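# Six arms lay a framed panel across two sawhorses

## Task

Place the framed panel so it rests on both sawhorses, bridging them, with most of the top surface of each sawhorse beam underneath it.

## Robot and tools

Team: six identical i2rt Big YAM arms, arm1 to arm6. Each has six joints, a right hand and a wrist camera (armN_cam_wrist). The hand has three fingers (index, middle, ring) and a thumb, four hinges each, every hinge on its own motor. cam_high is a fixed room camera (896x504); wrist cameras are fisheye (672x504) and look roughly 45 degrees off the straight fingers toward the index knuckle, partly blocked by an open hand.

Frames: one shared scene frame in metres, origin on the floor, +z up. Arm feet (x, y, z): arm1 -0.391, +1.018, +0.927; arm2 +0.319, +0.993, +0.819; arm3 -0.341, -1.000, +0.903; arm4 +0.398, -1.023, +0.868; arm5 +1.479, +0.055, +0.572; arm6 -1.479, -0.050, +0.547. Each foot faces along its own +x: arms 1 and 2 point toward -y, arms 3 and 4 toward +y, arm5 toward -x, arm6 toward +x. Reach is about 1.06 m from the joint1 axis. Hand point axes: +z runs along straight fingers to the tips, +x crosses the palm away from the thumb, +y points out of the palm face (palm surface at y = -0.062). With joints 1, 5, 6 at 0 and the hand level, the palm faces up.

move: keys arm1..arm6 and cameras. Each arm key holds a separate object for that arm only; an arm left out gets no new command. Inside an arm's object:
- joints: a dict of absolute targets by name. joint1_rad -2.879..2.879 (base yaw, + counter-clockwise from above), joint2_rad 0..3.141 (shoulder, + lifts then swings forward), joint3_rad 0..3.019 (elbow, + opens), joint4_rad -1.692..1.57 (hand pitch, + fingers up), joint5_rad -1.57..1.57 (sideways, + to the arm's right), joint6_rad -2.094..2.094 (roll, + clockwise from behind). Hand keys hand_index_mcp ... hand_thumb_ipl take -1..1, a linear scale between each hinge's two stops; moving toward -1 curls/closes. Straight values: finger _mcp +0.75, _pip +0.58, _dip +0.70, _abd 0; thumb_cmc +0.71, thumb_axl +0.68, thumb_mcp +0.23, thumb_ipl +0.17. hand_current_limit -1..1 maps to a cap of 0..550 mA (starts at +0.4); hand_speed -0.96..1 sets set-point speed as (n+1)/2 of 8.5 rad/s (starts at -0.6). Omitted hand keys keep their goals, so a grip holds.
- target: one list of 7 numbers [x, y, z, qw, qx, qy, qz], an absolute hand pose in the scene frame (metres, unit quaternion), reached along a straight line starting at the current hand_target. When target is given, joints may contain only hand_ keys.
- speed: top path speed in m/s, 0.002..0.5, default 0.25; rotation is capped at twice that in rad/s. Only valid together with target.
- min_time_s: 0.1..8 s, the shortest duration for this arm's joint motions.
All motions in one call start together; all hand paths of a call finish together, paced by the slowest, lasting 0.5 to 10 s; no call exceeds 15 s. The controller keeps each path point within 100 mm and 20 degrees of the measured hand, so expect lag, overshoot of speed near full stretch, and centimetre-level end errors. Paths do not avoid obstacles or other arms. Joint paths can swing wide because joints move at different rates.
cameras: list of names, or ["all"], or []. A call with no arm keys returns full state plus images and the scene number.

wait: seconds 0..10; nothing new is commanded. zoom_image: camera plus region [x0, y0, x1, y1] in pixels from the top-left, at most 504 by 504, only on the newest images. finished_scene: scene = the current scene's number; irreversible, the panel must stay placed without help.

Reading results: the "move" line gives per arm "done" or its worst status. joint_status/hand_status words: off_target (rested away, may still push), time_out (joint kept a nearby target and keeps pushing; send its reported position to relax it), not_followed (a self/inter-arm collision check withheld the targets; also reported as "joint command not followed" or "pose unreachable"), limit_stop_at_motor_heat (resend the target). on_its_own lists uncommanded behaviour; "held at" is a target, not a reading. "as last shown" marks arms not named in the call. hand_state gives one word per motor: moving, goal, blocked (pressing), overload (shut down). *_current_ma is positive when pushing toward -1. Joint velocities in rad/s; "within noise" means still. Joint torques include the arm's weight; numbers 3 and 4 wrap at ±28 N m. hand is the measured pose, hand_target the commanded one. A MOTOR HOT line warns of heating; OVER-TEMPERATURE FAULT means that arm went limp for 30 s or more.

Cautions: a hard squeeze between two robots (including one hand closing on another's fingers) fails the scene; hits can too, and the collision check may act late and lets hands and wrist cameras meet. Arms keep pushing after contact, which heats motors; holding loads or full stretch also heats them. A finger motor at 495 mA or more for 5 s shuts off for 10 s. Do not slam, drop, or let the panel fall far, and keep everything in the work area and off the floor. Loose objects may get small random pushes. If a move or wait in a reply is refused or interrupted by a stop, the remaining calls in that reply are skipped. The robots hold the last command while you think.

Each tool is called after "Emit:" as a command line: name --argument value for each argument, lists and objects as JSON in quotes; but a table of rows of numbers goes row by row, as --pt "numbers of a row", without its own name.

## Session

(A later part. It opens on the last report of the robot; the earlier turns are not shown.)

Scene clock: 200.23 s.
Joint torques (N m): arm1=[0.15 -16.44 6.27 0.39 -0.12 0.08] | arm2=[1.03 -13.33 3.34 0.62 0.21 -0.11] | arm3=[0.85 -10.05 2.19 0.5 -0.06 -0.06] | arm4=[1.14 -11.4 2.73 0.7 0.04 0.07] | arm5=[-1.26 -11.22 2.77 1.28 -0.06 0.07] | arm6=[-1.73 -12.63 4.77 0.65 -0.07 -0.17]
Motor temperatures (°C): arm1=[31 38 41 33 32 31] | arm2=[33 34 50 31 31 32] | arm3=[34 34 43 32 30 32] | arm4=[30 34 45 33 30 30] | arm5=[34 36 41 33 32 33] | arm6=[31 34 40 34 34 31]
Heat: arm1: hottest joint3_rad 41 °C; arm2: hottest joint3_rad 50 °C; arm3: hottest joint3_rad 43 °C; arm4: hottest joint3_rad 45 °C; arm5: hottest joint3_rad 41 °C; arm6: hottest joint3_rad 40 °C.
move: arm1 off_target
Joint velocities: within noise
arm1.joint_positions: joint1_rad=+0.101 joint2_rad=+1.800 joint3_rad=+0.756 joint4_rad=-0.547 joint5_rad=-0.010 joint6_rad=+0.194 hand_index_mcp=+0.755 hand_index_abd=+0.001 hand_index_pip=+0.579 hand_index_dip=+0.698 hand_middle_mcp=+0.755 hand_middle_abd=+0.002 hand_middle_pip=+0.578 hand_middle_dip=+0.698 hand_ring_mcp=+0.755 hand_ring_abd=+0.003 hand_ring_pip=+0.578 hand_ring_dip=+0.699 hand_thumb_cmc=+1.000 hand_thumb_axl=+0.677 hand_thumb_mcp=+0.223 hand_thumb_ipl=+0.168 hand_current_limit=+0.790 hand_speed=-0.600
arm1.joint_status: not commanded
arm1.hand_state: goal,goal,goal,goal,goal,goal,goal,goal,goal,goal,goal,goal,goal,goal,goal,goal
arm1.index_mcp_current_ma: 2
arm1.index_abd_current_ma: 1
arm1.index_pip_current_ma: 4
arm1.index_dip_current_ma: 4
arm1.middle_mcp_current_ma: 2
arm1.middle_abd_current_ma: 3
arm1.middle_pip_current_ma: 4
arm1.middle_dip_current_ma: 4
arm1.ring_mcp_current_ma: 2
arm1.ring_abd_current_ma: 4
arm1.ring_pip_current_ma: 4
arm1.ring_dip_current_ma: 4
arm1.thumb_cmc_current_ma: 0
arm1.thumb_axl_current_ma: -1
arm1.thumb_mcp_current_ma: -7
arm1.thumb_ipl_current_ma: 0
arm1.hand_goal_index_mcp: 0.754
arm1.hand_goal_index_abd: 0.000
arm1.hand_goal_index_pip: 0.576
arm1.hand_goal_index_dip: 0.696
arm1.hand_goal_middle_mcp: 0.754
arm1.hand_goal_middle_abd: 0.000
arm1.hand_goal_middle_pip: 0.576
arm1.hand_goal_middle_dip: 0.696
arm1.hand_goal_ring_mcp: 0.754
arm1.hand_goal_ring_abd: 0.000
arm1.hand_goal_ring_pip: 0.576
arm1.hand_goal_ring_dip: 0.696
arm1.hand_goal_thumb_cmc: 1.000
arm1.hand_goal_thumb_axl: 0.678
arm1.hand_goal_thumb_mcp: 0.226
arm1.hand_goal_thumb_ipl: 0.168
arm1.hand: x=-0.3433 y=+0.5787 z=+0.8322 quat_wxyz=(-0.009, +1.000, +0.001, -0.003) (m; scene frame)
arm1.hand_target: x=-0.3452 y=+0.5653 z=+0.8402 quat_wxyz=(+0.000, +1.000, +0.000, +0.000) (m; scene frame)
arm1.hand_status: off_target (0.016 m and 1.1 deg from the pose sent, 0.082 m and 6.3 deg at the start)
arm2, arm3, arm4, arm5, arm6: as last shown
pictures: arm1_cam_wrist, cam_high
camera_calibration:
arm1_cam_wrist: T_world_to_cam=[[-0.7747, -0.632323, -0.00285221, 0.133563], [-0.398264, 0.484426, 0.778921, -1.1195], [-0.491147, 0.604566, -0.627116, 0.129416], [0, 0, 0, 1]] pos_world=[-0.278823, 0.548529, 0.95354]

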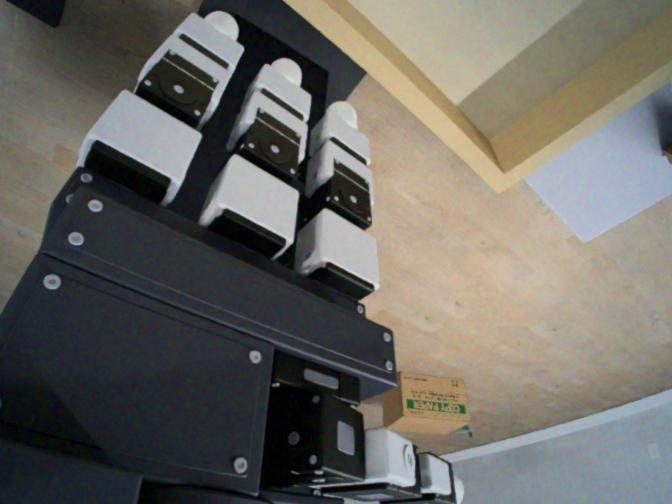

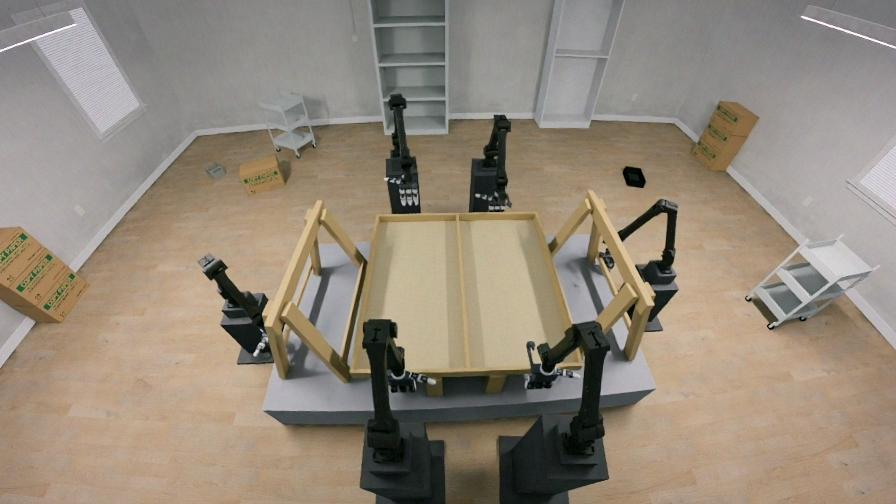

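Emit:
move --arm1 '{"target": [-0.345, 0.598, 0.84, 0, 1, 0, 0], "speed": 0.1}' --cameras '[]'

Emit:
move --arm1 '{"target": [-0.345, 0.598, 0.67, 0, 1, 0, 0], "speed": 0.1}' --cameras '["arm1_cam_wrist", "arm2_cam_wrist", "arm3_cam_wrist", "arm4_cam_wrist"]'

Emit:
zoom_image --camera "arm1_cam_wrist" --region '[150, 0, 550, 300]'

Emit:
zoom_image --camera "arm2_cam_wrist" --region '[150, 0, 550, 300]'

Emit:
zoom_image --camera "arm3_cam_wrist" --region '[150, 0, 550, 300]'

Emit:
zoom_image --camera "arm4_cam_wrist" --region '[150, 0, 550, 300]'

Scene clock: 293.03 s.
Joint torques (N m): arm1=[1.44 -15.85 3.56 1.42 -0.14 0.24] | arm2=[1.38 -13.16 3.45 0.69 0.18 -0.14] | arm3=[0.85 -9.82 2.19 0.65 -0.04 -0.07] | arm4=[1.14 -11.28 2.76 0.69 0.04 0.07] | arm5=[-1.26 -11.22 2.76 1.26 -0.06 0.07] | arm6=[-1.67 -12.69 4.77 0.64 -0.07 -0.16]
Motor temperatures (°C): arm1=[31 39 41 33 32 31] | arm2=[33 35 47 31 31 32] | arm3=[34 35 40 32 30 31] | arm4=[30 35 42 32 30 30] | arm5=[34 36 37 33 32 33] | arm6=[31 35 37 33 34 31]
Heat: arm1: hottest joint3_rad 41 °C; arm2: hottest joint3_rad 47 °C; arm3: hottest joint3_rad 40 °C; arm4: hottest joint3_rad 42 °C; arm5: hottest joint3_rad 37 °C; arm6: hottest joint3_rad 37 °C.
move: arm1 done
Joint velocities: within noise
arm1.joint_positions: joint1_rad=+0.101 joint2_rad=+1.751 joint3_rad=+0.702 joint4_rad=-0.532 joint5_rad=-0.010 joint6_rad=+0.194 hand_index_mcp=+0.755 hand_index_abd=+0.001 hand_index_pip=+0.578 hand_index_dip=+0.698 hand_middle_mcp=+0.755 hand_middle_abd=+0.002 hand_middle_pip=+0.578 hand_middle_dip=+0.698 hand_ring_mcp=+0.755 hand_ring_abd=+0.003 hand_ring_pip=+0.578 hand_ring_dip=+0.699 hand_thumb_cmc=+1.000 hand_thumb_axl=+0.677 hand_thumb_mcp=+0.223 hand_thumb_ipl=+0.168 hand_current_limit=+0.790 hand_speed=-0.600
arm1.joint_status: not commanded
arm1.hand_state: goal,goal,goal,goal,goal,goal,goal,goal,goal,goal,goal,goal,goal,goal,goal,goal
arm1.index_mcp_current_ma: 1
arm1.index_abd_current_ma: 1
arm1.index_pip_current_ma: 4
arm1.index_dip_current_ma: 4
arm1.middle_mcp_current_ma: 1
arm1.middle_abd_current_ma: 3
arm1.middle_pip_current_ma: 3
arm1.middle_dip_current_ma: 4
arm1.ring_mcp_current_ma: 1
arm1.ring_abd_current_ma: 4
arm1.ring_pip_current_ma: 4
arm1.ring_dip_current_ma: 4
arm1.thumb_cmc_current_ma: 0
arm1.thumb_axl_current_ma: -1
arm1.thumb_mcp_current_ma: -7
arm1.thumb_ipl_current_ma: 0
arm1.hand_goal_index_mcp: 0.754
arm1.hand_goal_index_abd: 0.000
arm1.hand_goal_index_pip: 0.576
arm1.hand_goal_index_dip: 0.696
arm1.hand_goal_middle_mcp: 0.754
arm1.hand_goal_middle_abd: 0.000
arm1.hand_goal_middle_pip: 0.576
arm1.hand_goal_middle_dip: 0.696
arm1.hand_goal_ring_mcp: 0.754
arm1.hand_goal_ring_abd: 0.000
arm1.hand_goal_ring_pip: 0.576
arm1.hand_goal_ring_dip: 0.696
arm1.hand_goal_thumb_cmc: 1.000
arm1.hand_goal_thumb_axl: 0.678
arm1.hand_goal_thumb_mcp: 0.226
arm1.hand_goal_thumb_ipl: 0.168
arm1.hand: x=-0.3465 y=+0.5954 z=+0.8387 quat_wxyz=(-0.004, +1.000, +0.001, -0.002) (m; scene frame)
arm1.hand_target: x=-0.3451 y=+0.5979 z=+0.8400 quat_wxyz=(+0.000, +1.000, +0.000, +0.000) (m; scene frame)
arm1.hand_status: done (0.003 m and 0.6 deg from the pose sent, 0.021 m and 1.1 deg at the start)
arm2, arm3, arm4, arm5, arm6: as last shown
pictures: none
No camera images: "cameras" was empty.

Scene clock: 295.50 s.
Joint torques (N m): arm1=[1.85 -15.62 2.21 1.44 -0.14 0.28] | arm2=[1.38 -13.45 3.3 0.64 0.17 -0.13] | arm3=[0.91 -9.82 2.26 0.61 -0.04 -0.06] | arm4=[1.14 -11.34 2.74 0.69 0.05 0.07] | arm5=[-1.2 -11.22 2.76 1.26 -0.06 0.06] | arm6=[-1.73 -12.69 4.78 0.65 -0.07 -0.17]
Motor temperatures (°C): arm1=[31 39 41 33 32 31] | arm2=[33 35 47 31 31 32] | arm3=[34 35 40 32 30 31] | arm4=[30 35 42 32 30 30] | arm5=[34 36 37 33 32 33] | arm6=[31 35 37 33 34 31]
Heat: arm1: hottest joint3_rad 41 °C; arm2: hottest joint3_rad 47 °C; arm3: hottest joint3_rad 40 °C; arm4: hottest joint3_rad 42 °C; arm5: hottest joint3_rad 37 °C; arm6: hottest joint3_rad 37 °C.
move: arm1 done
Joint velocities: within noise
arm1.joint_positions: joint1_rad=+0.101 joint2_rad=+2.261 joint3_rad=+0.752 joint4_rad=-0.068 joint5_rad=-0.010 joint6_rad=+0.196 hand_index_mcp=+0.755 hand_index_abd=+0.001 hand_index_pip=+0.578 hand_index_dip=+0.698 hand_middle_mcp=+0.755 hand_middle_abd=+0.002 hand_middle_pip=+0.578 hand_middle_dip=+0.698 hand_ring_mcp=+0.755 hand_ring_abd=+0.003 hand_ring_pip=+0.578 hand_ring_dip=+0.699 hand_thumb_cmc=+1.000 hand_thumb_axl=+0.677 hand_thumb_mcp=+0.223 hand_thumb_ipl=+0.168 hand_current_limit=+0.790 hand_speed=-0.600
arm1.joint_status: not commanded
arm1.hand_state: goal,goal,goal,goal,goal,goal,goal,goal,goal,goal,goal,goal,goal,goal,goal,goal
arm1.index_mcp_current_ma: 1
arm1.index_abd_current_ma: 1
arm1.index_pip_current_ma: 4
arm1.index_dip_current_ma: 4
arm1.middle_mcp_current_ma: 1
arm1.middle_abd_current_ma: 3
arm1.middle_pip_current_ma: 3
arm1.middle_dip_current_ma: 4
arm1.ring_mcp_current_ma: 1
arm1.ring_abd_current_ma: 4
arm1.ring_pip_current_ma: 4
arm1.ring_dip_current_ma: 4
arm1.thumb_cmc_current_ma: 0
arm1.thumb_axl_current_ma: -1
arm1.thumb_mcp_current_ma: -7
arm1.thumb_ipl_current_ma: 0
arm1.hand_goal_index_mcp: 0.754
arm1.hand_goal_index_abd: 0.000
arm1.hand_goal_index_pip: 0.576
arm1.hand_goal_index_dip: 0.696
arm1.hand_goal_middle_mcp: 0.754
arm1.hand_goal_middle_abd: 0.000
arm1.hand_goal_middle_pip: 0.576
arm1.hand_goal_middle_dip: 0.696
arm1.hand_goal_ring_mcp: 0.754
arm1.hand_goal_ring_abd: 0.000
arm1.hand_goal_ring_pip: 0.576
arm1.hand_goal_ring_dip: 0.696
arm1.hand_goal_thumb_cmc: 1.000
arm1.hand_goal_thumb_axl: 0.678
arm1.hand_goal_thumb_mcp: 0.226
arm1.hand_goal_thumb_ipl: 0.168
arm1.hand: x=-0.3500 y=+0.6012 z=+0.6776 quat_wxyz=(-0.002, +1.000, +0.000, -0.002) (m; scene frame)
arm1.hand_target: x=-0.3451 y=+0.5983 z=+0.6702 quat_wxyz=(+0.000, +1.000, +0.000, +0.000) (m; scene frame)
arm1.hand_status: done (0.010 m and 0.3 deg from the pose sent, 0.169 m and 0.6 deg at the start)
arm2, arm3, arm4, arm5, arm6: as last shown
pictures: arm1_cam_wrist, arm2_cam_wrist, arm3_cam_wrist, arm4_cam_wrist
camera_calibration:
arm1_cam_wrist: T_world_to_cam=[[-0.776001, -0.630721, 0.0037774, 0.136278], [-0.399368, 0.495976, 0.771047, -1.01464], [-0.488189, 0.596824, -0.636767, 0.0277185], [0, 0, 0, 1]] pos_world=[-0.285931, 0.572647, 0.79947]
arm2_cam_wrist: T_world_to_cam=[[-0.801678, -0.595877, 0.0473565, 0.579014], [-0.353849, 0.536923, 0.765836, -0.748296], [-0.481771, 0.597197, -0.64129, 0.367588], [0, 0, 0, 1]] pos_world=[0.376492, 0.527276, 0.781382]
arm3_cam_wrist: T_world_to_cam=[[0.780442, 0.625219, -0.00349521, 0.629157], [0.446362, -0.553248, 0.703333, -0.682481], [0.437803, -0.55047, -0.710852, 0.423808], [0, 0, 0, 1]] pos_world=[-0.371931, -0.537649, 0.783475]
arm4_cam_wrist: T_world_to_cam=[[0.808296, 0.58849, -0.0183363, 0.0829657], [0.416803, -0.549931, 0.723776, -1.01223], [0.415851, -0.592668, -0.689791, 0.0686259], [0, 0, 0, 1]] pos_world=[0.326302, -0.56481, 0.781489]

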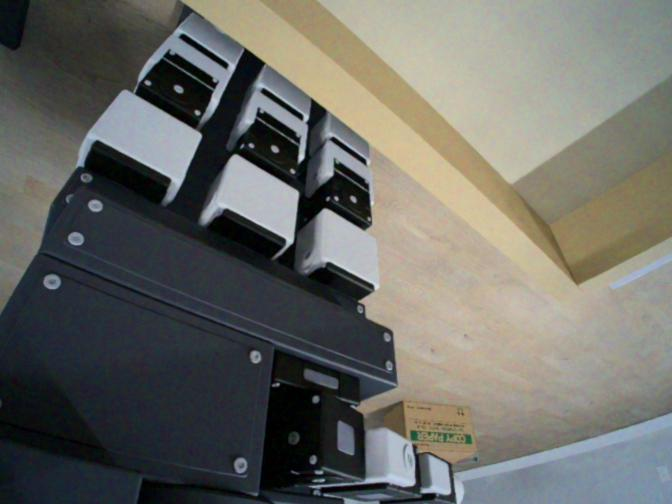

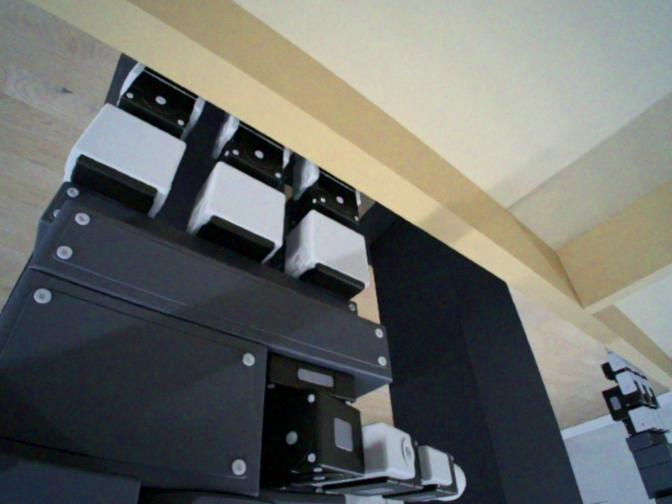

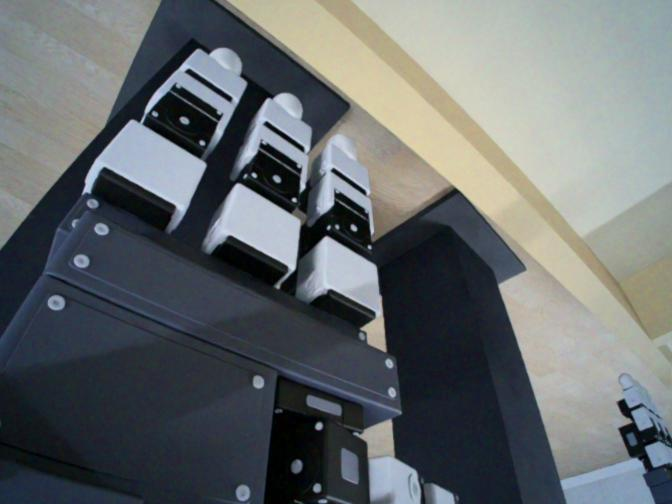

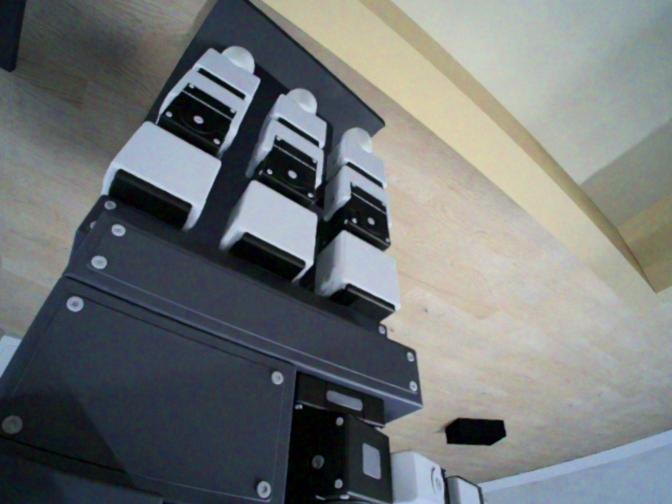

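Scaled by 1.260 from the camera's 672x504 image, which has a finer 960x720 frame.

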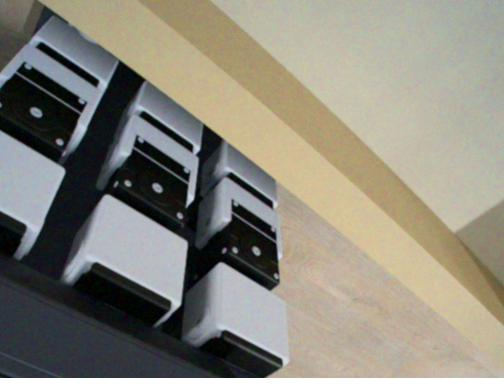

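Scaled by 1.260 from the camera's 672x504 image, which has a finer 960x720 frame.

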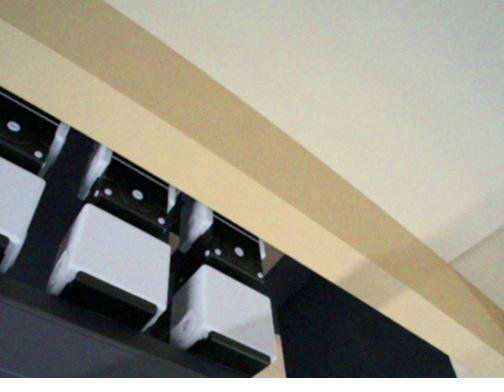

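Scaled by 1.260 from the camera's 672x504 image, which has a finer 960x720 frame.

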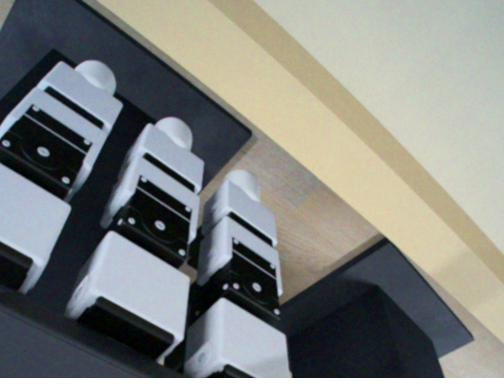

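Scaled by 1.260 from the camera's 672x504 image, which has a finer 960x720 frame.

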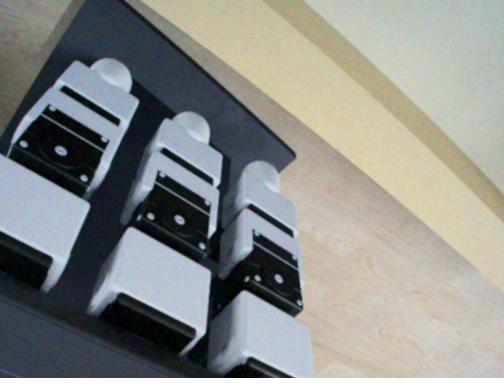

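Emit:
move --arm1 '{"target": [-0.345, 0.598, 0.565, 0, 1, 0, 0], "speed": 0.12}' --arm2 '{"target": [0.325, 0.577, 0.565, 0, 1, 0, 0], "speed": 0.12}' --arm3 '{"target": [-0.31, -0.538, 0.565, 0, 0, 1, 0], "speed": 0.12}' --arm4 '{"target": [0.38, -0.560, 0.565, 0, 0, 1, 0], "speed": 0.12}' --cameras '[]'

Scene clock: 325.10 s.
Joint torques (N m): arm1=[1.9 -17.03 0.55 1.54 -0.14 0.28] | arm2=[1.08 -14.1 0.88 0.61 0.2 -0.09] | arm3=[1.14 -11.22 1.21 0.54 -0.05 -0.06] | arm4=[0.91 -12.63 1.31 0.73 0.05 0.04] | arm5=[-1.26 -11.22 2.76 1.26 -0.06 0.07] | arm6=[-1.73 -12.63 4.77 0.64 -0.07 -0.17]
Motor temperatures (°C): arm1=[31 38 40 33 32 31] | arm2=[33 36 46 31 31 32] | arm3=[34 35 40 32 30 31] | arm4=[30 35 42 32 30 30] | arm5=[34 36 36 33 32 33] | arm6=[31 35 37 33 34 31]
Heat: arm1: hottest joint3_rad 40 °C; arm2: hottest joint3_rad 46 °C; arm3: hottest joint3_rad 40 °C; arm4: hottest joint3_rad 42 °C; arm5: hottest joint2_rad 36 °C; arm6: hottest joint3_rad 37 °C.
move: arm1 off_target; arm2 done; arm3 done; arm4 done
Joint velocities: within noise
arm1.joint_positions: joint1_rad=+0.103 joint2_rad=+2.579 joint3_rad=+0.921 joint4_rad=+0.091 joint5_rad=-0.010 joint6_rad=+0.200 hand_index_mcp=+0.755 hand_index_abd=+0.001 hand_index_pip=+0.578 hand_index_dip=+0.698 hand_middle_mcp=+0.755 hand_middle_abd=+0.002 hand_middle_pip=+0.578 hand_middle_dip=+0.698 hand_ring_mcp=+0.755 hand_ring_abd=+0.003 hand_ring_pip=+0.578 hand_ring_dip=+0.699 hand_thumb_cmc=+1.000 hand_thumb_axl=+0.677 hand_thumb_mcp=+0.223 hand_thumb_ipl=+0.168 hand_current_limit=+0.790 hand_speed=-0.600
arm1.joint_status: not commanded
arm1.hand_state: goal,goal,goal,goal,goal,goal,goal,goal,goal,goal,goal,goal,goal,goal,goal,goal
arm1.index_mcp_current_ma: 1
arm1.index_abd_current_ma: 1
arm1.index_pip_current_ma: 4
arm1.index_dip_current_ma: 4
arm1.middle_mcp_current_ma: 1
arm1.middle_abd_current_ma: 3
arm1.middle_pip_current_ma: 3
arm1.middle_dip_current_ma: 4
arm1.ring_mcp_current_ma: 1
arm1.ring_abd_current_ma: 4
arm1.ring_pip_current_ma: 4
arm1.ring_dip_current_ma: 4
arm1.thumb_cmc_current_ma: 0
arm1.thumb_axl_current_ma: -1
arm1.thumb_mcp_current_ma: -7
arm1.thumb_ipl_current_ma: 0
arm1.hand_goal_index_mcp: 0.754
arm1.hand_goal_index_abd: 0.000
arm1.hand_goal_index_pip: 0.576
arm1.hand_goal_index_dip: 0.696
arm1.hand_goal_middle_mcp: 0.754
arm1.hand_goal_middle_abd: 0.000
arm1.hand_goal_middle_pip: 0.576
arm1.hand_goal_middle_dip: 0.696
arm1.hand_goal_ring_mcp: 0.754
arm1.hand_goal_ring_abd: 0.000
arm1.hand_goal_ring_pip: 0.576
arm1.hand_goal_ring_dip: 0.696
arm1.hand_goal_thumb_cmc: 1.000
arm1.hand_goal_thumb_axl: 0.678
arm1.hand_goal_thumb_mcp: 0.226
arm1.hand_goal_thumb_ipl: 0.168
arm1.hand: x=-0.3490 y=+0.5926 z=+0.5748 quat_wxyz=(+0.003, +1.000, -0.001, -0.001) (m; scene frame)
arm1.hand_target: x=-0.3453 y=+0.5983 z=+0.5653 quat_wxyz=(+0.000, +1.000, +0.000, +0.000) (m; scene frame)
arm1.hand_status: off_target (0.012 m and 0.4 deg from the pose sent, 0.113 m and 0.3 deg at the start)
arm2.joint_positions: joint1_rad=+0.066 joint2_rad=+2.273 joint3_rad=+0.737 joint4_rad=-0.049 joint5_rad=-0.003 joint6_rad=+0.089 hand_index_mcp=+0.755 hand_index_abd=+0.000 hand_index_pip=+0.577 hand_index_dip=+0.696 hand_middle_mcp=+0.755 hand_middle_abd=+0.000 hand_middle_pip=+0.577 hand_middle_dip=+0.696 hand_ring_mcp=+0.755 hand_ring_abd=+0.000 hand_ring_pip=+0.577 hand_ring_dip=+0.696 hand_thumb_cmc=+1.000 hand_thumb_axl=+0.677 hand_thumb_mcp=+0.224 hand_thumb_ipl=+0.168 hand_current_limit=+0.790 hand_speed=-0.600
arm2.joint_status: not commanded
arm2.hand_state: goal,goal,goal,goal,goal,goal,goal,goal,goal,goal,goal,goal,goal,goal,goal,goal
arm2.index_mcp_current_ma: 5
arm2.index_abd_current_ma: 2
arm2.index_pip_current_ma: 4
arm2.index_dip_current_ma: 0
arm2.middle_mcp_current_ma: 5
arm2.middle_abd_current_ma: 2
arm2.middle_pip_current_ma: 4
arm2.middle_dip_current_ma: 0
arm2.ring_mcp_current_ma: 6
arm2.ring_abd_current_ma: 2
arm2.ring_pip_current_ma: 4
arm2.ring_dip_current_ma: 0
arm2.thumb_cmc_current_ma: -1
arm2.thumb_axl_current_ma: -4
arm2.thumb_mcp_current_ma: -15
arm2.thumb_ipl_current_ma: -2
arm2.hand_goal_index_mcp: 0.754
arm2.hand_goal_index_abd: 0.000
arm2.hand_goal_index_pip: 0.576
arm2.hand_goal_index_dip: 0.696
arm2.hand_goal_middle_mcp: 0.754
arm2.hand_goal_middle_abd: 0.000
arm2.hand_goal_middle_pip: 0.576
arm2.hand_goal_middle_dip: 0.696
arm2.hand_goal_ring_mcp: 0.754
arm2.hand_goal_ring_abd: 0.000
arm2.hand_goal_ring_pip: 0.576
arm2.hand_goal_ring_dip: 0.696
arm2.hand_goal_thumb_cmc: 1.000
arm2.hand_goal_thumb_axl: 0.678
arm2.hand_goal_thumb_mcp: 0.226
arm2.hand_goal_thumb_ipl: 0.168
arm2.hand: x=+0.3189 y=+0.5803 z=+0.5664 quat_wxyz=(-0.004, +1.000, -0.008, +0.001) (m; scene frame)
arm2.hand_target: x=+0.3250 y=+0.5770 z=+0.5651 quat_wxyz=(+0.000, +1.000, +0.000, +0.000) (m; scene frame)
arm2.hand_status: done (0.007 m and 1.0 deg from the pose sent, 0.099 m and 1.4 deg at the start)
arm3.joint_positions: joint1_rad=-0.004 joint2_rad=+2.526 joint3_rad=+0.971 joint4_rad=-0.027 joint5_rad=+0.003 joint6_rad=-0.017 hand_index_mcp=+0.755 hand_index_abd=+0.000 hand_index_pip=+0.577 hand_index_dip=+0.696 hand_middle_mcp=+0.755 hand_middle_abd=+0.000 hand_middle_pip=+0.577 hand_middle_dip=+0.696 hand_ring_mcp=+0.755 hand_ring_abd=+0.000 hand_ring_pip=+0.577 hand_ring_dip=+0.696 hand_thumb_cmc=+1.000 hand_thumb_axl=+0.677 hand_thumb_mcp=+0.223 hand_thumb_ipl=+0.168 hand_current_limit=+0.790 hand_speed=-0.600
arm3.joint_status: not commanded
arm3.hand_state: goal,goal,goal,goal,goal,goal,goal,goal,goal,goal,goal,goal,goal,goal,goal,goal
arm3.index_mcp_current_ma: 0
arm3.index_abd_current_ma: 0
arm3.index_pip_current_ma: 0
arm3.index_dip_current_ma: 0
arm3.middle_mcp_current_ma: 0
arm3.middle_abd_current_ma: 0
arm3.middle_pip_current_ma: 0
arm3.middle_dip_current_ma: 0
arm3.ring_mcp_current_ma: 0
arm3.ring_abd_current_ma: 0
arm3.ring_pip_current_ma: 0
arm3.ring_dip_current_ma: 0
arm3.thumb_cmc_current_ma: 0
arm3.thumb_axl_current_ma: 0
arm3.thumb_mcp_current_ma: -1
arm3.thumb_ipl_current_ma: 0
arm3.hand_goal_index_mcp: 0.754
arm3.hand_goal_index_abd: 0.000
arm3.hand_goal_index_pip: 0.576
arm3.hand_goal_index_dip: 0.696
arm3.hand_goal_middle_mcp: 0.754
arm3.hand_goal_middle_abd: 0.000
arm3.hand_goal_middle_pip: 0.576
arm3.hand_goal_middle_dip: 0.696
arm3.hand_goal_ring_mcp: 0.754
arm3.hand_goal_ring_abd: 0.000
arm3.hand_goal_ring_pip: 0.576
arm3.hand_goal_ring_dip: 0.696
arm3.hand_goal_thumb_cmc: 1.000
arm3.hand_goal_thumb_axl: 0.678
arm3.hand_goal_thumb_mcp: 0.226
arm3.hand_goal_thumb_ipl: 0.168
arm3.hand: x=-0.3084 y=-0.5401 z=+0.5693 quat_wxyz=(+0.002, +0.002, +1.000, -0.003) (m; scene frame)
arm3.hand_target: x=-0.3100 y=-0.5381 z=+0.5651 quat_wxyz=(+0.000, +0.000, +1.000, +0.000) (m; scene frame)
arm3.hand_status: done (0.005 m and 0.4 deg from the pose sent, 0.102 m and 0.7 deg at the start)
arm4.joint_positions: joint1_rad=+0.229 joint2_rad=+2.409 joint3_rad=+0.919 joint4_rad=-0.083 joint5_rad=-0.013 joint6_rad=+0.120 hand_index_mcp=+0.754 hand_index_abd=+0.001 hand_index_pip=+0.577 hand_index_dip=+0.696 hand_middle_mcp=+0.755 hand_middle_abd=+0.001 hand_middle_pip=+0.577 hand_middle_dip=+0.696 hand_ring_mcp=+0.754 hand_ring_abd=+0.001 hand_ring_pip=+0.577 hand_ring_dip=+0.696 hand_thumb_cmc=+0.999 hand_thumb_axl=+0.677 hand_thumb_mcp=+0.224 hand_thumb_ipl=+0.168 hand_current_limit=+0.790 hand_speed=-0.600
arm4.joint_status: not commanded
arm4.hand_state: goal,goal,goal,goal,goal,goal,goal,goal,goal,goal,goal,goal,goal,goal,goal,goal
arm4.index_mcp_current_ma: 1
arm4.index_abd_current_ma: 1
arm4.index_pip_current_ma: 1
arm4.index_dip_current_ma: 0
arm4.middle_mcp_current_ma: 1
arm4.middle_abd_current_ma: 1
arm4.middle_pip_current_ma: 1
arm4.middle_dip_current_ma: 0
arm4.ring_mcp_current_ma: 1
arm4.ring_abd_current_ma: 1
arm4.ring_pip_current_ma: 1
arm4.ring_dip_current_ma: 0
arm4.thumb_cmc_current_ma: -1
arm4.thumb_axl_current_ma: -1
arm4.thumb_mcp_current_ma: -5
arm4.thumb_ipl_current_ma: 0
arm4.hand_goal_index_mcp: 0.754
arm4.hand_goal_index_abd: 0.000
arm4.hand_goal_index_pip: 0.576
arm4.hand_goal_index_dip: 0.696
arm4.hand_goal_middle_mcp: 0.754
arm4.hand_goal_middle_abd: 0.000
arm4.hand_goal_middle_pip: 0.576
arm4.hand_goal_middle_dip: 0.696
arm4.hand_goal_ring_mcp: 0.754
arm4.hand_goal_ring_abd: 0.000
arm4.hand_goal_ring_pip: 0.576
arm4.hand_goal_ring_dip: 0.696
arm4.hand_goal_thumb_cmc: 1.000
arm4.hand_goal_thumb_axl: 0.678
arm4.hand_goal_thumb_mcp: 0.226
arm4.hand_goal_thumb_ipl: 0.168
arm4.hand: x=+0.3839 y=-0.5634 z=+0.5701 quat_wxyz=(+0.002, +0.006, +1.000, -0.004) (m; scene frame)
arm4.hand_target: x=+0.3800 y=-0.5602 z=+0.5651 quat_wxyz=(+0.000, +0.000, +1.000, +0.000) (m; scene frame)
arm4.hand_status: done (0.007 m and 0.9 deg from the pose sent, 0.102 m and 1.1 deg at the start)
arm5, arm6: as last shown
pictures: none
No camera images: "cameras" was empty.

Emit:
move --arm1 '{"target": [-0.345, 0.598, 0.573, 0.407, 0.914, 0, 0], "speed": 0.2}' --arm2 '{"target": [0.325, 0.577, 0.573, 0.407, 0.914, 0, 0], "speed": 0.2}' --arm3 '{"target": [-0.31, -0.538, 0.573, 0, 0, 0.914, 0.407], "speed": 0.2}' --arm4 '{"target": [0.38, -0.560, 0.573, 0, 0, 0.914, 0.407], "speed": 0.2}' --cameras '["arm1_cam_wrist", "arm2_cam_wrist", "arm3_cam_wrist", "arm4_cam_wrist"]'

Scene clock: 332.17 s.
Joint torques (N m): arm1=[1.96 -15.03 -1.52 3.55 0.32 0.02] | arm2=[1.38 -13.04 -3.29 2.5 0.23 -0.16] | arm3=[0.09 -10.17 -1.28 2.51 -0.1 -0.11] | arm4=[1.08 -11.4 -1.87 2.58 0.33 -0.02] | arm5=[-1.26 -11.28 2.74 1.26 -0.06 0.06] | arm6=[-1.67 -12.63 4.74 0.64 -0.07 -0.17]
Motor temperatures (°C): arm1=[31 38 39 33 32 31] | arm2=[33 36 46 31 31 32] | arm3=[34 35 39 32 30 31] | arm4=[30 35 42 32 30 30] | arm5=[34 36 36 33 32 33] | arm6=[31 35 37 33 34 31]
Heat: arm1: hottest joint3_rad 39 °C; arm2: hottest joint3_rad 46 °C; arm3: hottest joint3_rad 39 °C; arm4: hottest joint3_rad 42 °C; arm5: hottest joint2_rad 36 °C; arm6: hottest joint3_rad 37 °C.
move: arm1 done; arm2 done; arm3 done; arm4 done
Joint velocities: within noise
arm1.joint_positions: joint1_rad=+0.196 joint2_rad=+3.102 joint3_rad=+0.957 joint4_rad=+1.379 joint5_rad=+0.212 joint6_rad=+0.227 hand_index_mcp=+0.759 hand_index_abd=+0.001 hand_index_pip=+0.578 hand_index_dip=+0.698 hand_middle_mcp=+0.759 hand_middle_abd=+0.002 hand_middle_pip=+0.578 hand_middle_dip=+0.698 hand_ring_mcp=+0.758 hand_ring_abd=+0.003 hand_ring_pip=+0.578 hand_ring_dip=+0.699 hand_thumb_cmc=+1.000 hand_thumb_axl=+0.677 hand_thumb_mcp=+0.223 hand_thumb_ipl=+0.168 hand_current_limit=+0.790 hand_speed=-0.600
arm1.joint_status: not commanded
arm1.hand_state: goal,goal,goal,goal,goal,goal,goal,goal,goal,goal,goal,goal,goal,goal,goal,goal
arm1.index_mcp_current_ma: 9
arm1.index_abd_current_ma: 1
arm1.index_pip_current_ma: 3
arm1.index_dip_current_ma: 4
arm1.middle_mcp_current_ma: 9
arm1.middle_abd_current_ma: 3
arm1.middle_pip_current_ma: 3
arm1.middle_dip_current_ma: 4
arm1.ring_mcp_current_ma: 8
arm1.ring_abd_current_ma: 4
arm1.ring_pip_current_ma: 3
arm1.ring_dip_current_ma: 4
arm1.thumb_cmc_current_ma: 0
arm1.thumb_axl_current_ma: -1
arm1.thumb_mcp_current_ma: -7
arm1.thumb_ipl_current_ma: 0
arm1.hand_goal_index_mcp: 0.754
arm1.hand_goal_index_abd: 0.000
arm1.hand_goal_index_pip: 0.576
arm1.hand_goal_index_dip: 0.696
arm1.hand_goal_middle_mcp: 0.754
arm1.hand_goal_middle_abd: 0.000
arm1.hand_goal_middle_pip: 0.576
arm1.hand_goal_middle_dip: 0.696
arm1.hand_goal_ring_mcp: 0.754
arm1.hand_goal_ring_abd: 0.000
arm1.hand_goal_ring_pip: 0.576
arm1.hand_goal_ring_dip: 0.696
arm1.hand_goal_thumb_cmc: 1.000
arm1.hand_goal_thumb_axl: 0.678
arm1.hand_goal_thumb_mcp: 0.226
arm1.hand_goal_thumb_ipl: 0.168
arm1.hand: x=-0.3491 y=+0.5930 z=+0.5778 quat_wxyz=(+0.404, +0.915, -0.010, +0.000) (m; scene frame)
arm1.hand_target: x=-0.3450 y=+0.5980 z=+0.5731 quat_wxyz=(+0.407, +0.914, +0.000, +0.000) (m; scene frame)
arm1.hand_status: done (0.008 m and 1.2 deg from the pose sent, 0.007 m and 47.7 deg at the start)
arm2.joint_positions: joint1_rad=+0.104 joint2_rad=+2.871 joint3_rad=+0.669 joint4_rad=+1.449 joint5_rad=+0.092 joint6_rad=+0.091 hand_index_mcp=+0.758 hand_index_abd=+0.000 hand_index_pip=+0.577 hand_index_dip=+0.696 hand_middle_mcp=+0.758 hand_middle_abd=+0.000 hand_middle_pip=+0.577 hand_middle_dip=+0.696 hand_ring_mcp=+0.759 hand_ring_abd=+0.000 hand_ring_pip=+0.577 hand_ring_dip=+0.696 hand_thumb_cmc=+1.000 hand_thumb_axl=+0.677 hand_thumb_mcp=+0.224 hand_thumb_ipl=+0.168 hand_current_limit=+0.790 hand_speed=-0.600
arm2.joint_status: not commanded
arm2.hand_state: goal,goal,goal,goal,goal,goal,goal,goal,goal,goal,goal,goal,goal,goal,goal,goal
arm2.index_mcp_current_ma: 21
arm2.index_abd_current_ma: 2
arm2.index_pip_current_ma: 4
arm2.index_dip_current_ma: 0
arm2.middle_mcp_current_ma: 22
arm2.middle_abd_current_ma: 2
arm2.middle_pip_current_ma: 4
arm2.middle_dip_current_ma: 0
arm2.ring_mcp_current_ma: 24
arm2.ring_abd_current_ma: 2
arm2.ring_pip_current_ma: 4
arm2.ring_dip_current_ma: 0
arm2.thumb_cmc_current_ma: -1
arm2.thumb_axl_current_ma: -4
arm2.thumb_mcp_current_ma: -15
arm2.thumb_ipl_current_ma: -2
arm2.hand_goal_index_mcp: 0.754
arm2.hand_goal_index_abd: 0.000
arm2.hand_goal_index_pip: 0.576
arm2.hand_goal_index_dip: 0.696
arm2.hand_goal_middle_mcp: 0.754
arm2.hand_goal_middle_abd: 0.000
arm2.hand_goal_middle_pip: 0.576
arm2.hand_goal_middle_dip: 0.696
arm2.hand_goal_ring_mcp: 0.754
arm2.hand_goal_ring_abd: 0.000
arm2.hand_goal_ring_pip: 0.576
arm2.hand_goal_ring_dip: 0.696
arm2.hand_goal_thumb_cmc: 1.000
arm2.hand_goal_thumb_axl: 0.678
arm2.hand_goal_thumb_mcp: 0.226
arm2.hand_goal_thumb_ipl: 0.168
arm2.hand: x=+0.3190 y=+0.5756 z=+0.5722 quat_wxyz=(+0.402, +0.916, -0.008, -0.001) (m; scene frame)
arm2.hand_target: x=+0.3249 y=+0.5770 z=+0.5730 quat_wxyz=(+0.407, +0.914, +0.000, +0.000) (m; scene frame)
arm2.hand_status: done (0.006 m and 1.2 deg from the pose sent, 0.010 m and 48.5 deg at the start)
arm3.joint_positions: joint1_rad=-0.004 joint2_rad=+3.017 joint3_rad=+0.945 joint4_rad=+1.322 joint5_rad=-0.016 joint6_rad=-0.017 hand_index_mcp=+0.758 hand_index_abd=+0.000 hand_index_pip=+0.577 hand_index_dip=+0.696 hand_middle_mcp=+0.758 hand_middle_abd=+0.000 hand_middle_pip=+0.577 hand_middle_dip=+0.696 hand_ring_mcp=+0.758 hand_ring_abd=+0.000 hand_ring_pip=+0.577 hand_ring_dip=+0.696 hand_thumb_cmc=+1.000 hand_thumb_axl=+0.677 hand_thumb_mcp=+0.223 hand_thumb_ipl=+0.168 hand_current_limit=+0.790 hand_speed=-0.600
arm3.joint_status: not commanded
arm3.hand_state: goal,goal,goal,goal,goal,goal,goal,goal,goal,goal,goal,goal,goal,goal,goal,goal
arm3.index_mcp_current_ma: 1
arm3.index_abd_current_ma: 0
arm3.index_pip_current_ma: 0
arm3.index_dip_current_ma: 0
arm3.middle_mcp_current_ma: 1
arm3.middle_abd_current_ma: 0
arm3.middle_pip_current_ma: 0
arm3.middle_dip_current_ma: 0
arm3.ring_mcp_current_ma: 1
arm3.ring_abd_current_ma: 0
arm3.ring_pip_current_ma: 0
arm3.ring_dip_current_ma: 0
arm3.thumb_cmc_current_ma: 0
arm3.thumb_axl_current_ma: 0
arm3.thumb_mcp_current_ma: -1
arm3.thumb_ipl_current_ma: 0
arm3.hand_goal_index_mcp: 0.754
arm3.hand_goal_index_abd: 0.000
arm3.hand_goal_index_pip: 0.576
arm3.hand_goal_index_dip: 0.696
arm3.hand_goal_middle_mcp: 0.754
arm3.hand_goal_middle_abd: 0.000
arm3.hand_goal_middle_pip: 0.576
arm3.hand_goal_middle_dip: 0.696
arm3.hand_goal_ring_mcp: 0.754
arm3.hand_goal_ring_abd: 0.000
arm3.hand_goal_ring_pip: 0.576
arm3.hand_goal_ring_dip: 0.696
arm3.hand_goal_thumb_cmc: 1.000
arm3.hand_goal_thumb_axl: 0.678
arm3.hand_goal_thumb_mcp: 0.226
arm3.hand_goal_thumb_ipl: 0.168
arm3.hand: x=-0.3116 y=-0.5374 z=+0.5741 quat_wxyz=(+0.000, -0.001, +0.916, +0.401) (m; scene frame)
arm3.hand_target: x=-0.3101 y=-0.5380 z=+0.5730 quat_wxyz=(+0.000, +0.000, +0.914, +0.407) (m; scene frame)
arm3.hand_status: done (0.002 m and 0.7 deg from the pose sent, 0.005 m and 48.3 deg at the start)
arm4.joint_positions: joint1_rad=+0.273 joint2_rad=+2.906 joint3_rad=+0.853 joint4_rad=+1.303 joint5_rad=+0.107 joint6_rad=+0.124 hand_index_mcp=+0.757 hand_index_abd=+0.001 hand_index_pip=+0.577 hand_index_dip=+0.696 hand_middle_mcp=+0.758 hand_middle_abd=+0.001 hand_middle_pip=+0.577 hand_middle_dip=+0.696 hand_ring_mcp=+0.758 hand_ring_abd=+0.001 hand_ring_pip=+0.577 hand_ring_dip=+0.696 hand_thumb_cmc=+1.000 hand_thumb_axl=+0.677 hand_thumb_mcp=+0.224 hand_thumb_ipl=+0.168 hand_current_limit=+0.790 hand_speed=-0.600
arm4.joint_status: not commanded
arm4.hand_state: goal,goal,goal,goal,goal,goal,goal,goal,goal,goal,goal,goal,goal,goal,goal,goal
arm4.index_mcp_current_ma: 7
arm4.index_abd_current_ma: 1
arm4.index_pip_current_ma: 1
arm4.index_dip_current_ma: 0
arm4.middle_mcp_current_ma: 8
arm4.middle_abd_current_ma: 1
arm4.middle_pip_current_ma: 1
arm4.middle_dip_current_ma: 0
arm4.ring_mcp_current_ma: 8
arm4.ring_abd_current_ma: 1
arm4.ring_pip_current_ma: 1
arm4.ring_dip_current_ma: 0
arm4.thumb_cmc_current_ma: 0
arm4.thumb_axl_current_ma: -1
arm4.thumb_mcp_current_ma: -5
arm4.thumb_ipl_current_ma: 0
arm4.hand_goal_index_mcp: 0.754
arm4.hand_goal_index_abd: 0.000
arm4.hand_goal_index_pip: 0.576
arm4.hand_goal_index_dip: 0.696
arm4.hand_goal_middle_mcp: 0.754
arm4.hand_goal_middle_abd: 0.000
arm4.hand_goal_middle_pip: 0.576
arm4.hand_goal_middle_dip: 0.696
arm4.hand_goal_ring_mcp: 0.754
arm4.hand_goal_ring_abd: 0.000
arm4.hand_goal_ring_pip: 0.576
arm4.hand_goal_ring_dip: 0.696
arm4.hand_goal_thumb_cmc: 1.000
arm4.hand_goal_thumb_axl: 0.678
arm4.hand_goal_thumb_mcp: 0.226
arm4.hand_goal_thumb_ipl: 0.168
arm4.hand: x=+0.3837 y=-0.5595 z=+0.5742 quat_wxyz=(+0.001, +0.005, +0.917, +0.399) (m; scene frame)
arm4.hand_target: x=+0.3800 y=-0.5602 z=+0.5729 quat_wxyz=(+0.000, +0.000, +0.914, +0.406) (m; scene frame)
arm4.hand_status: done (0.004 m and 1.1 deg from the pose sent, 0.006 m and 48.5 deg at the start)
arm5, arm6: as last shown
pictures: arm1_cam_wrist, arm2_cam_wrist, arm3_cam_wrist, arm4_cam_wrist
camera_calibration:
arm1_cam_wrist: T_world_to_cam=[[-0.78664, -0.409348, 0.462203, -0.267698], [-0.387686, 0.910119, 0.146225, -0.813807], [-0.480517, -0.0641629, -0.874635, 0.501597], [0, 0, 0, 1]] pos_world=[-0.285058, 0.663264, 0.681444]
arm2_cam_wrist: T_world_to_cam=[[-0.796764, -0.361909, 0.483931, 0.209937], [-0.349535, 0.929275, 0.119471, -0.547701], [-0.492942, -0.0739605, -0.866913, 0.818037], [0, 0, 0, 1]] pos_world=[0.379075, 0.645446, 0.673007]
arm3_cam_wrist: T_world_to_cam=[[0.775818, 0.427826, 0.463757, 0.238205], [0.452896, -0.889349, 0.0627966, -0.414606], [0.439308, 0.161315, -0.883734, 0.858882], [0, 0, 0, 1]] pos_world=[-0.374344, -0.60919, 0.67459]
arm4_cam_wrist: T_world_to_cam=[[0.806389, 0.408403, 0.427719, -0.291205], [0.417341, -0.905421, 0.0777103, -0.759241], [0.419003, 0.11584, -0.900565, 0.542421], [0, 0, 0, 1]] pos_world=[0.32441, -0.631338, 0.67204]

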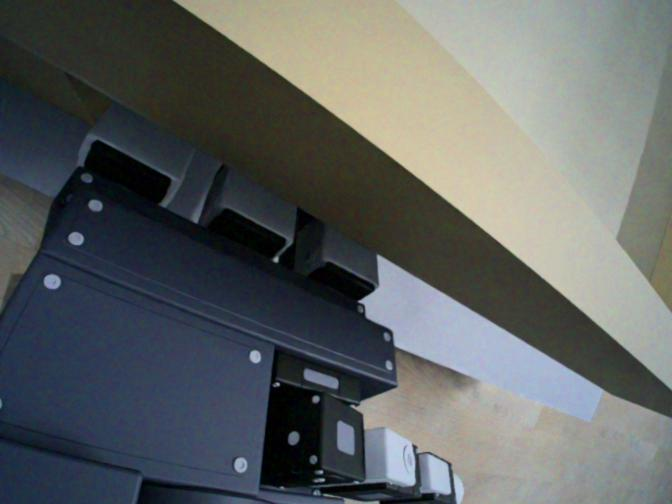

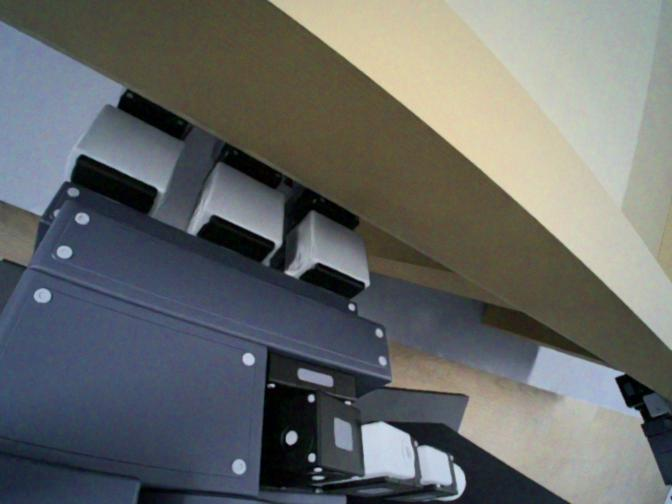

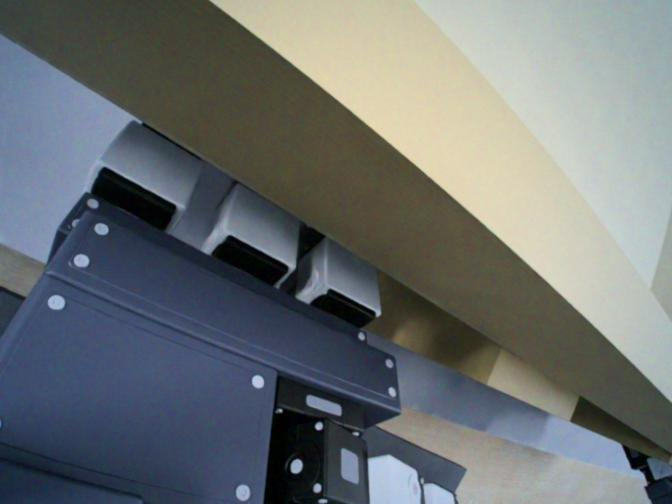

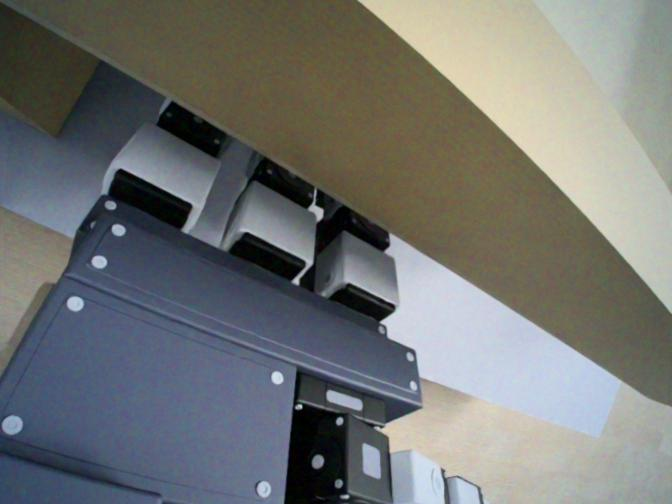

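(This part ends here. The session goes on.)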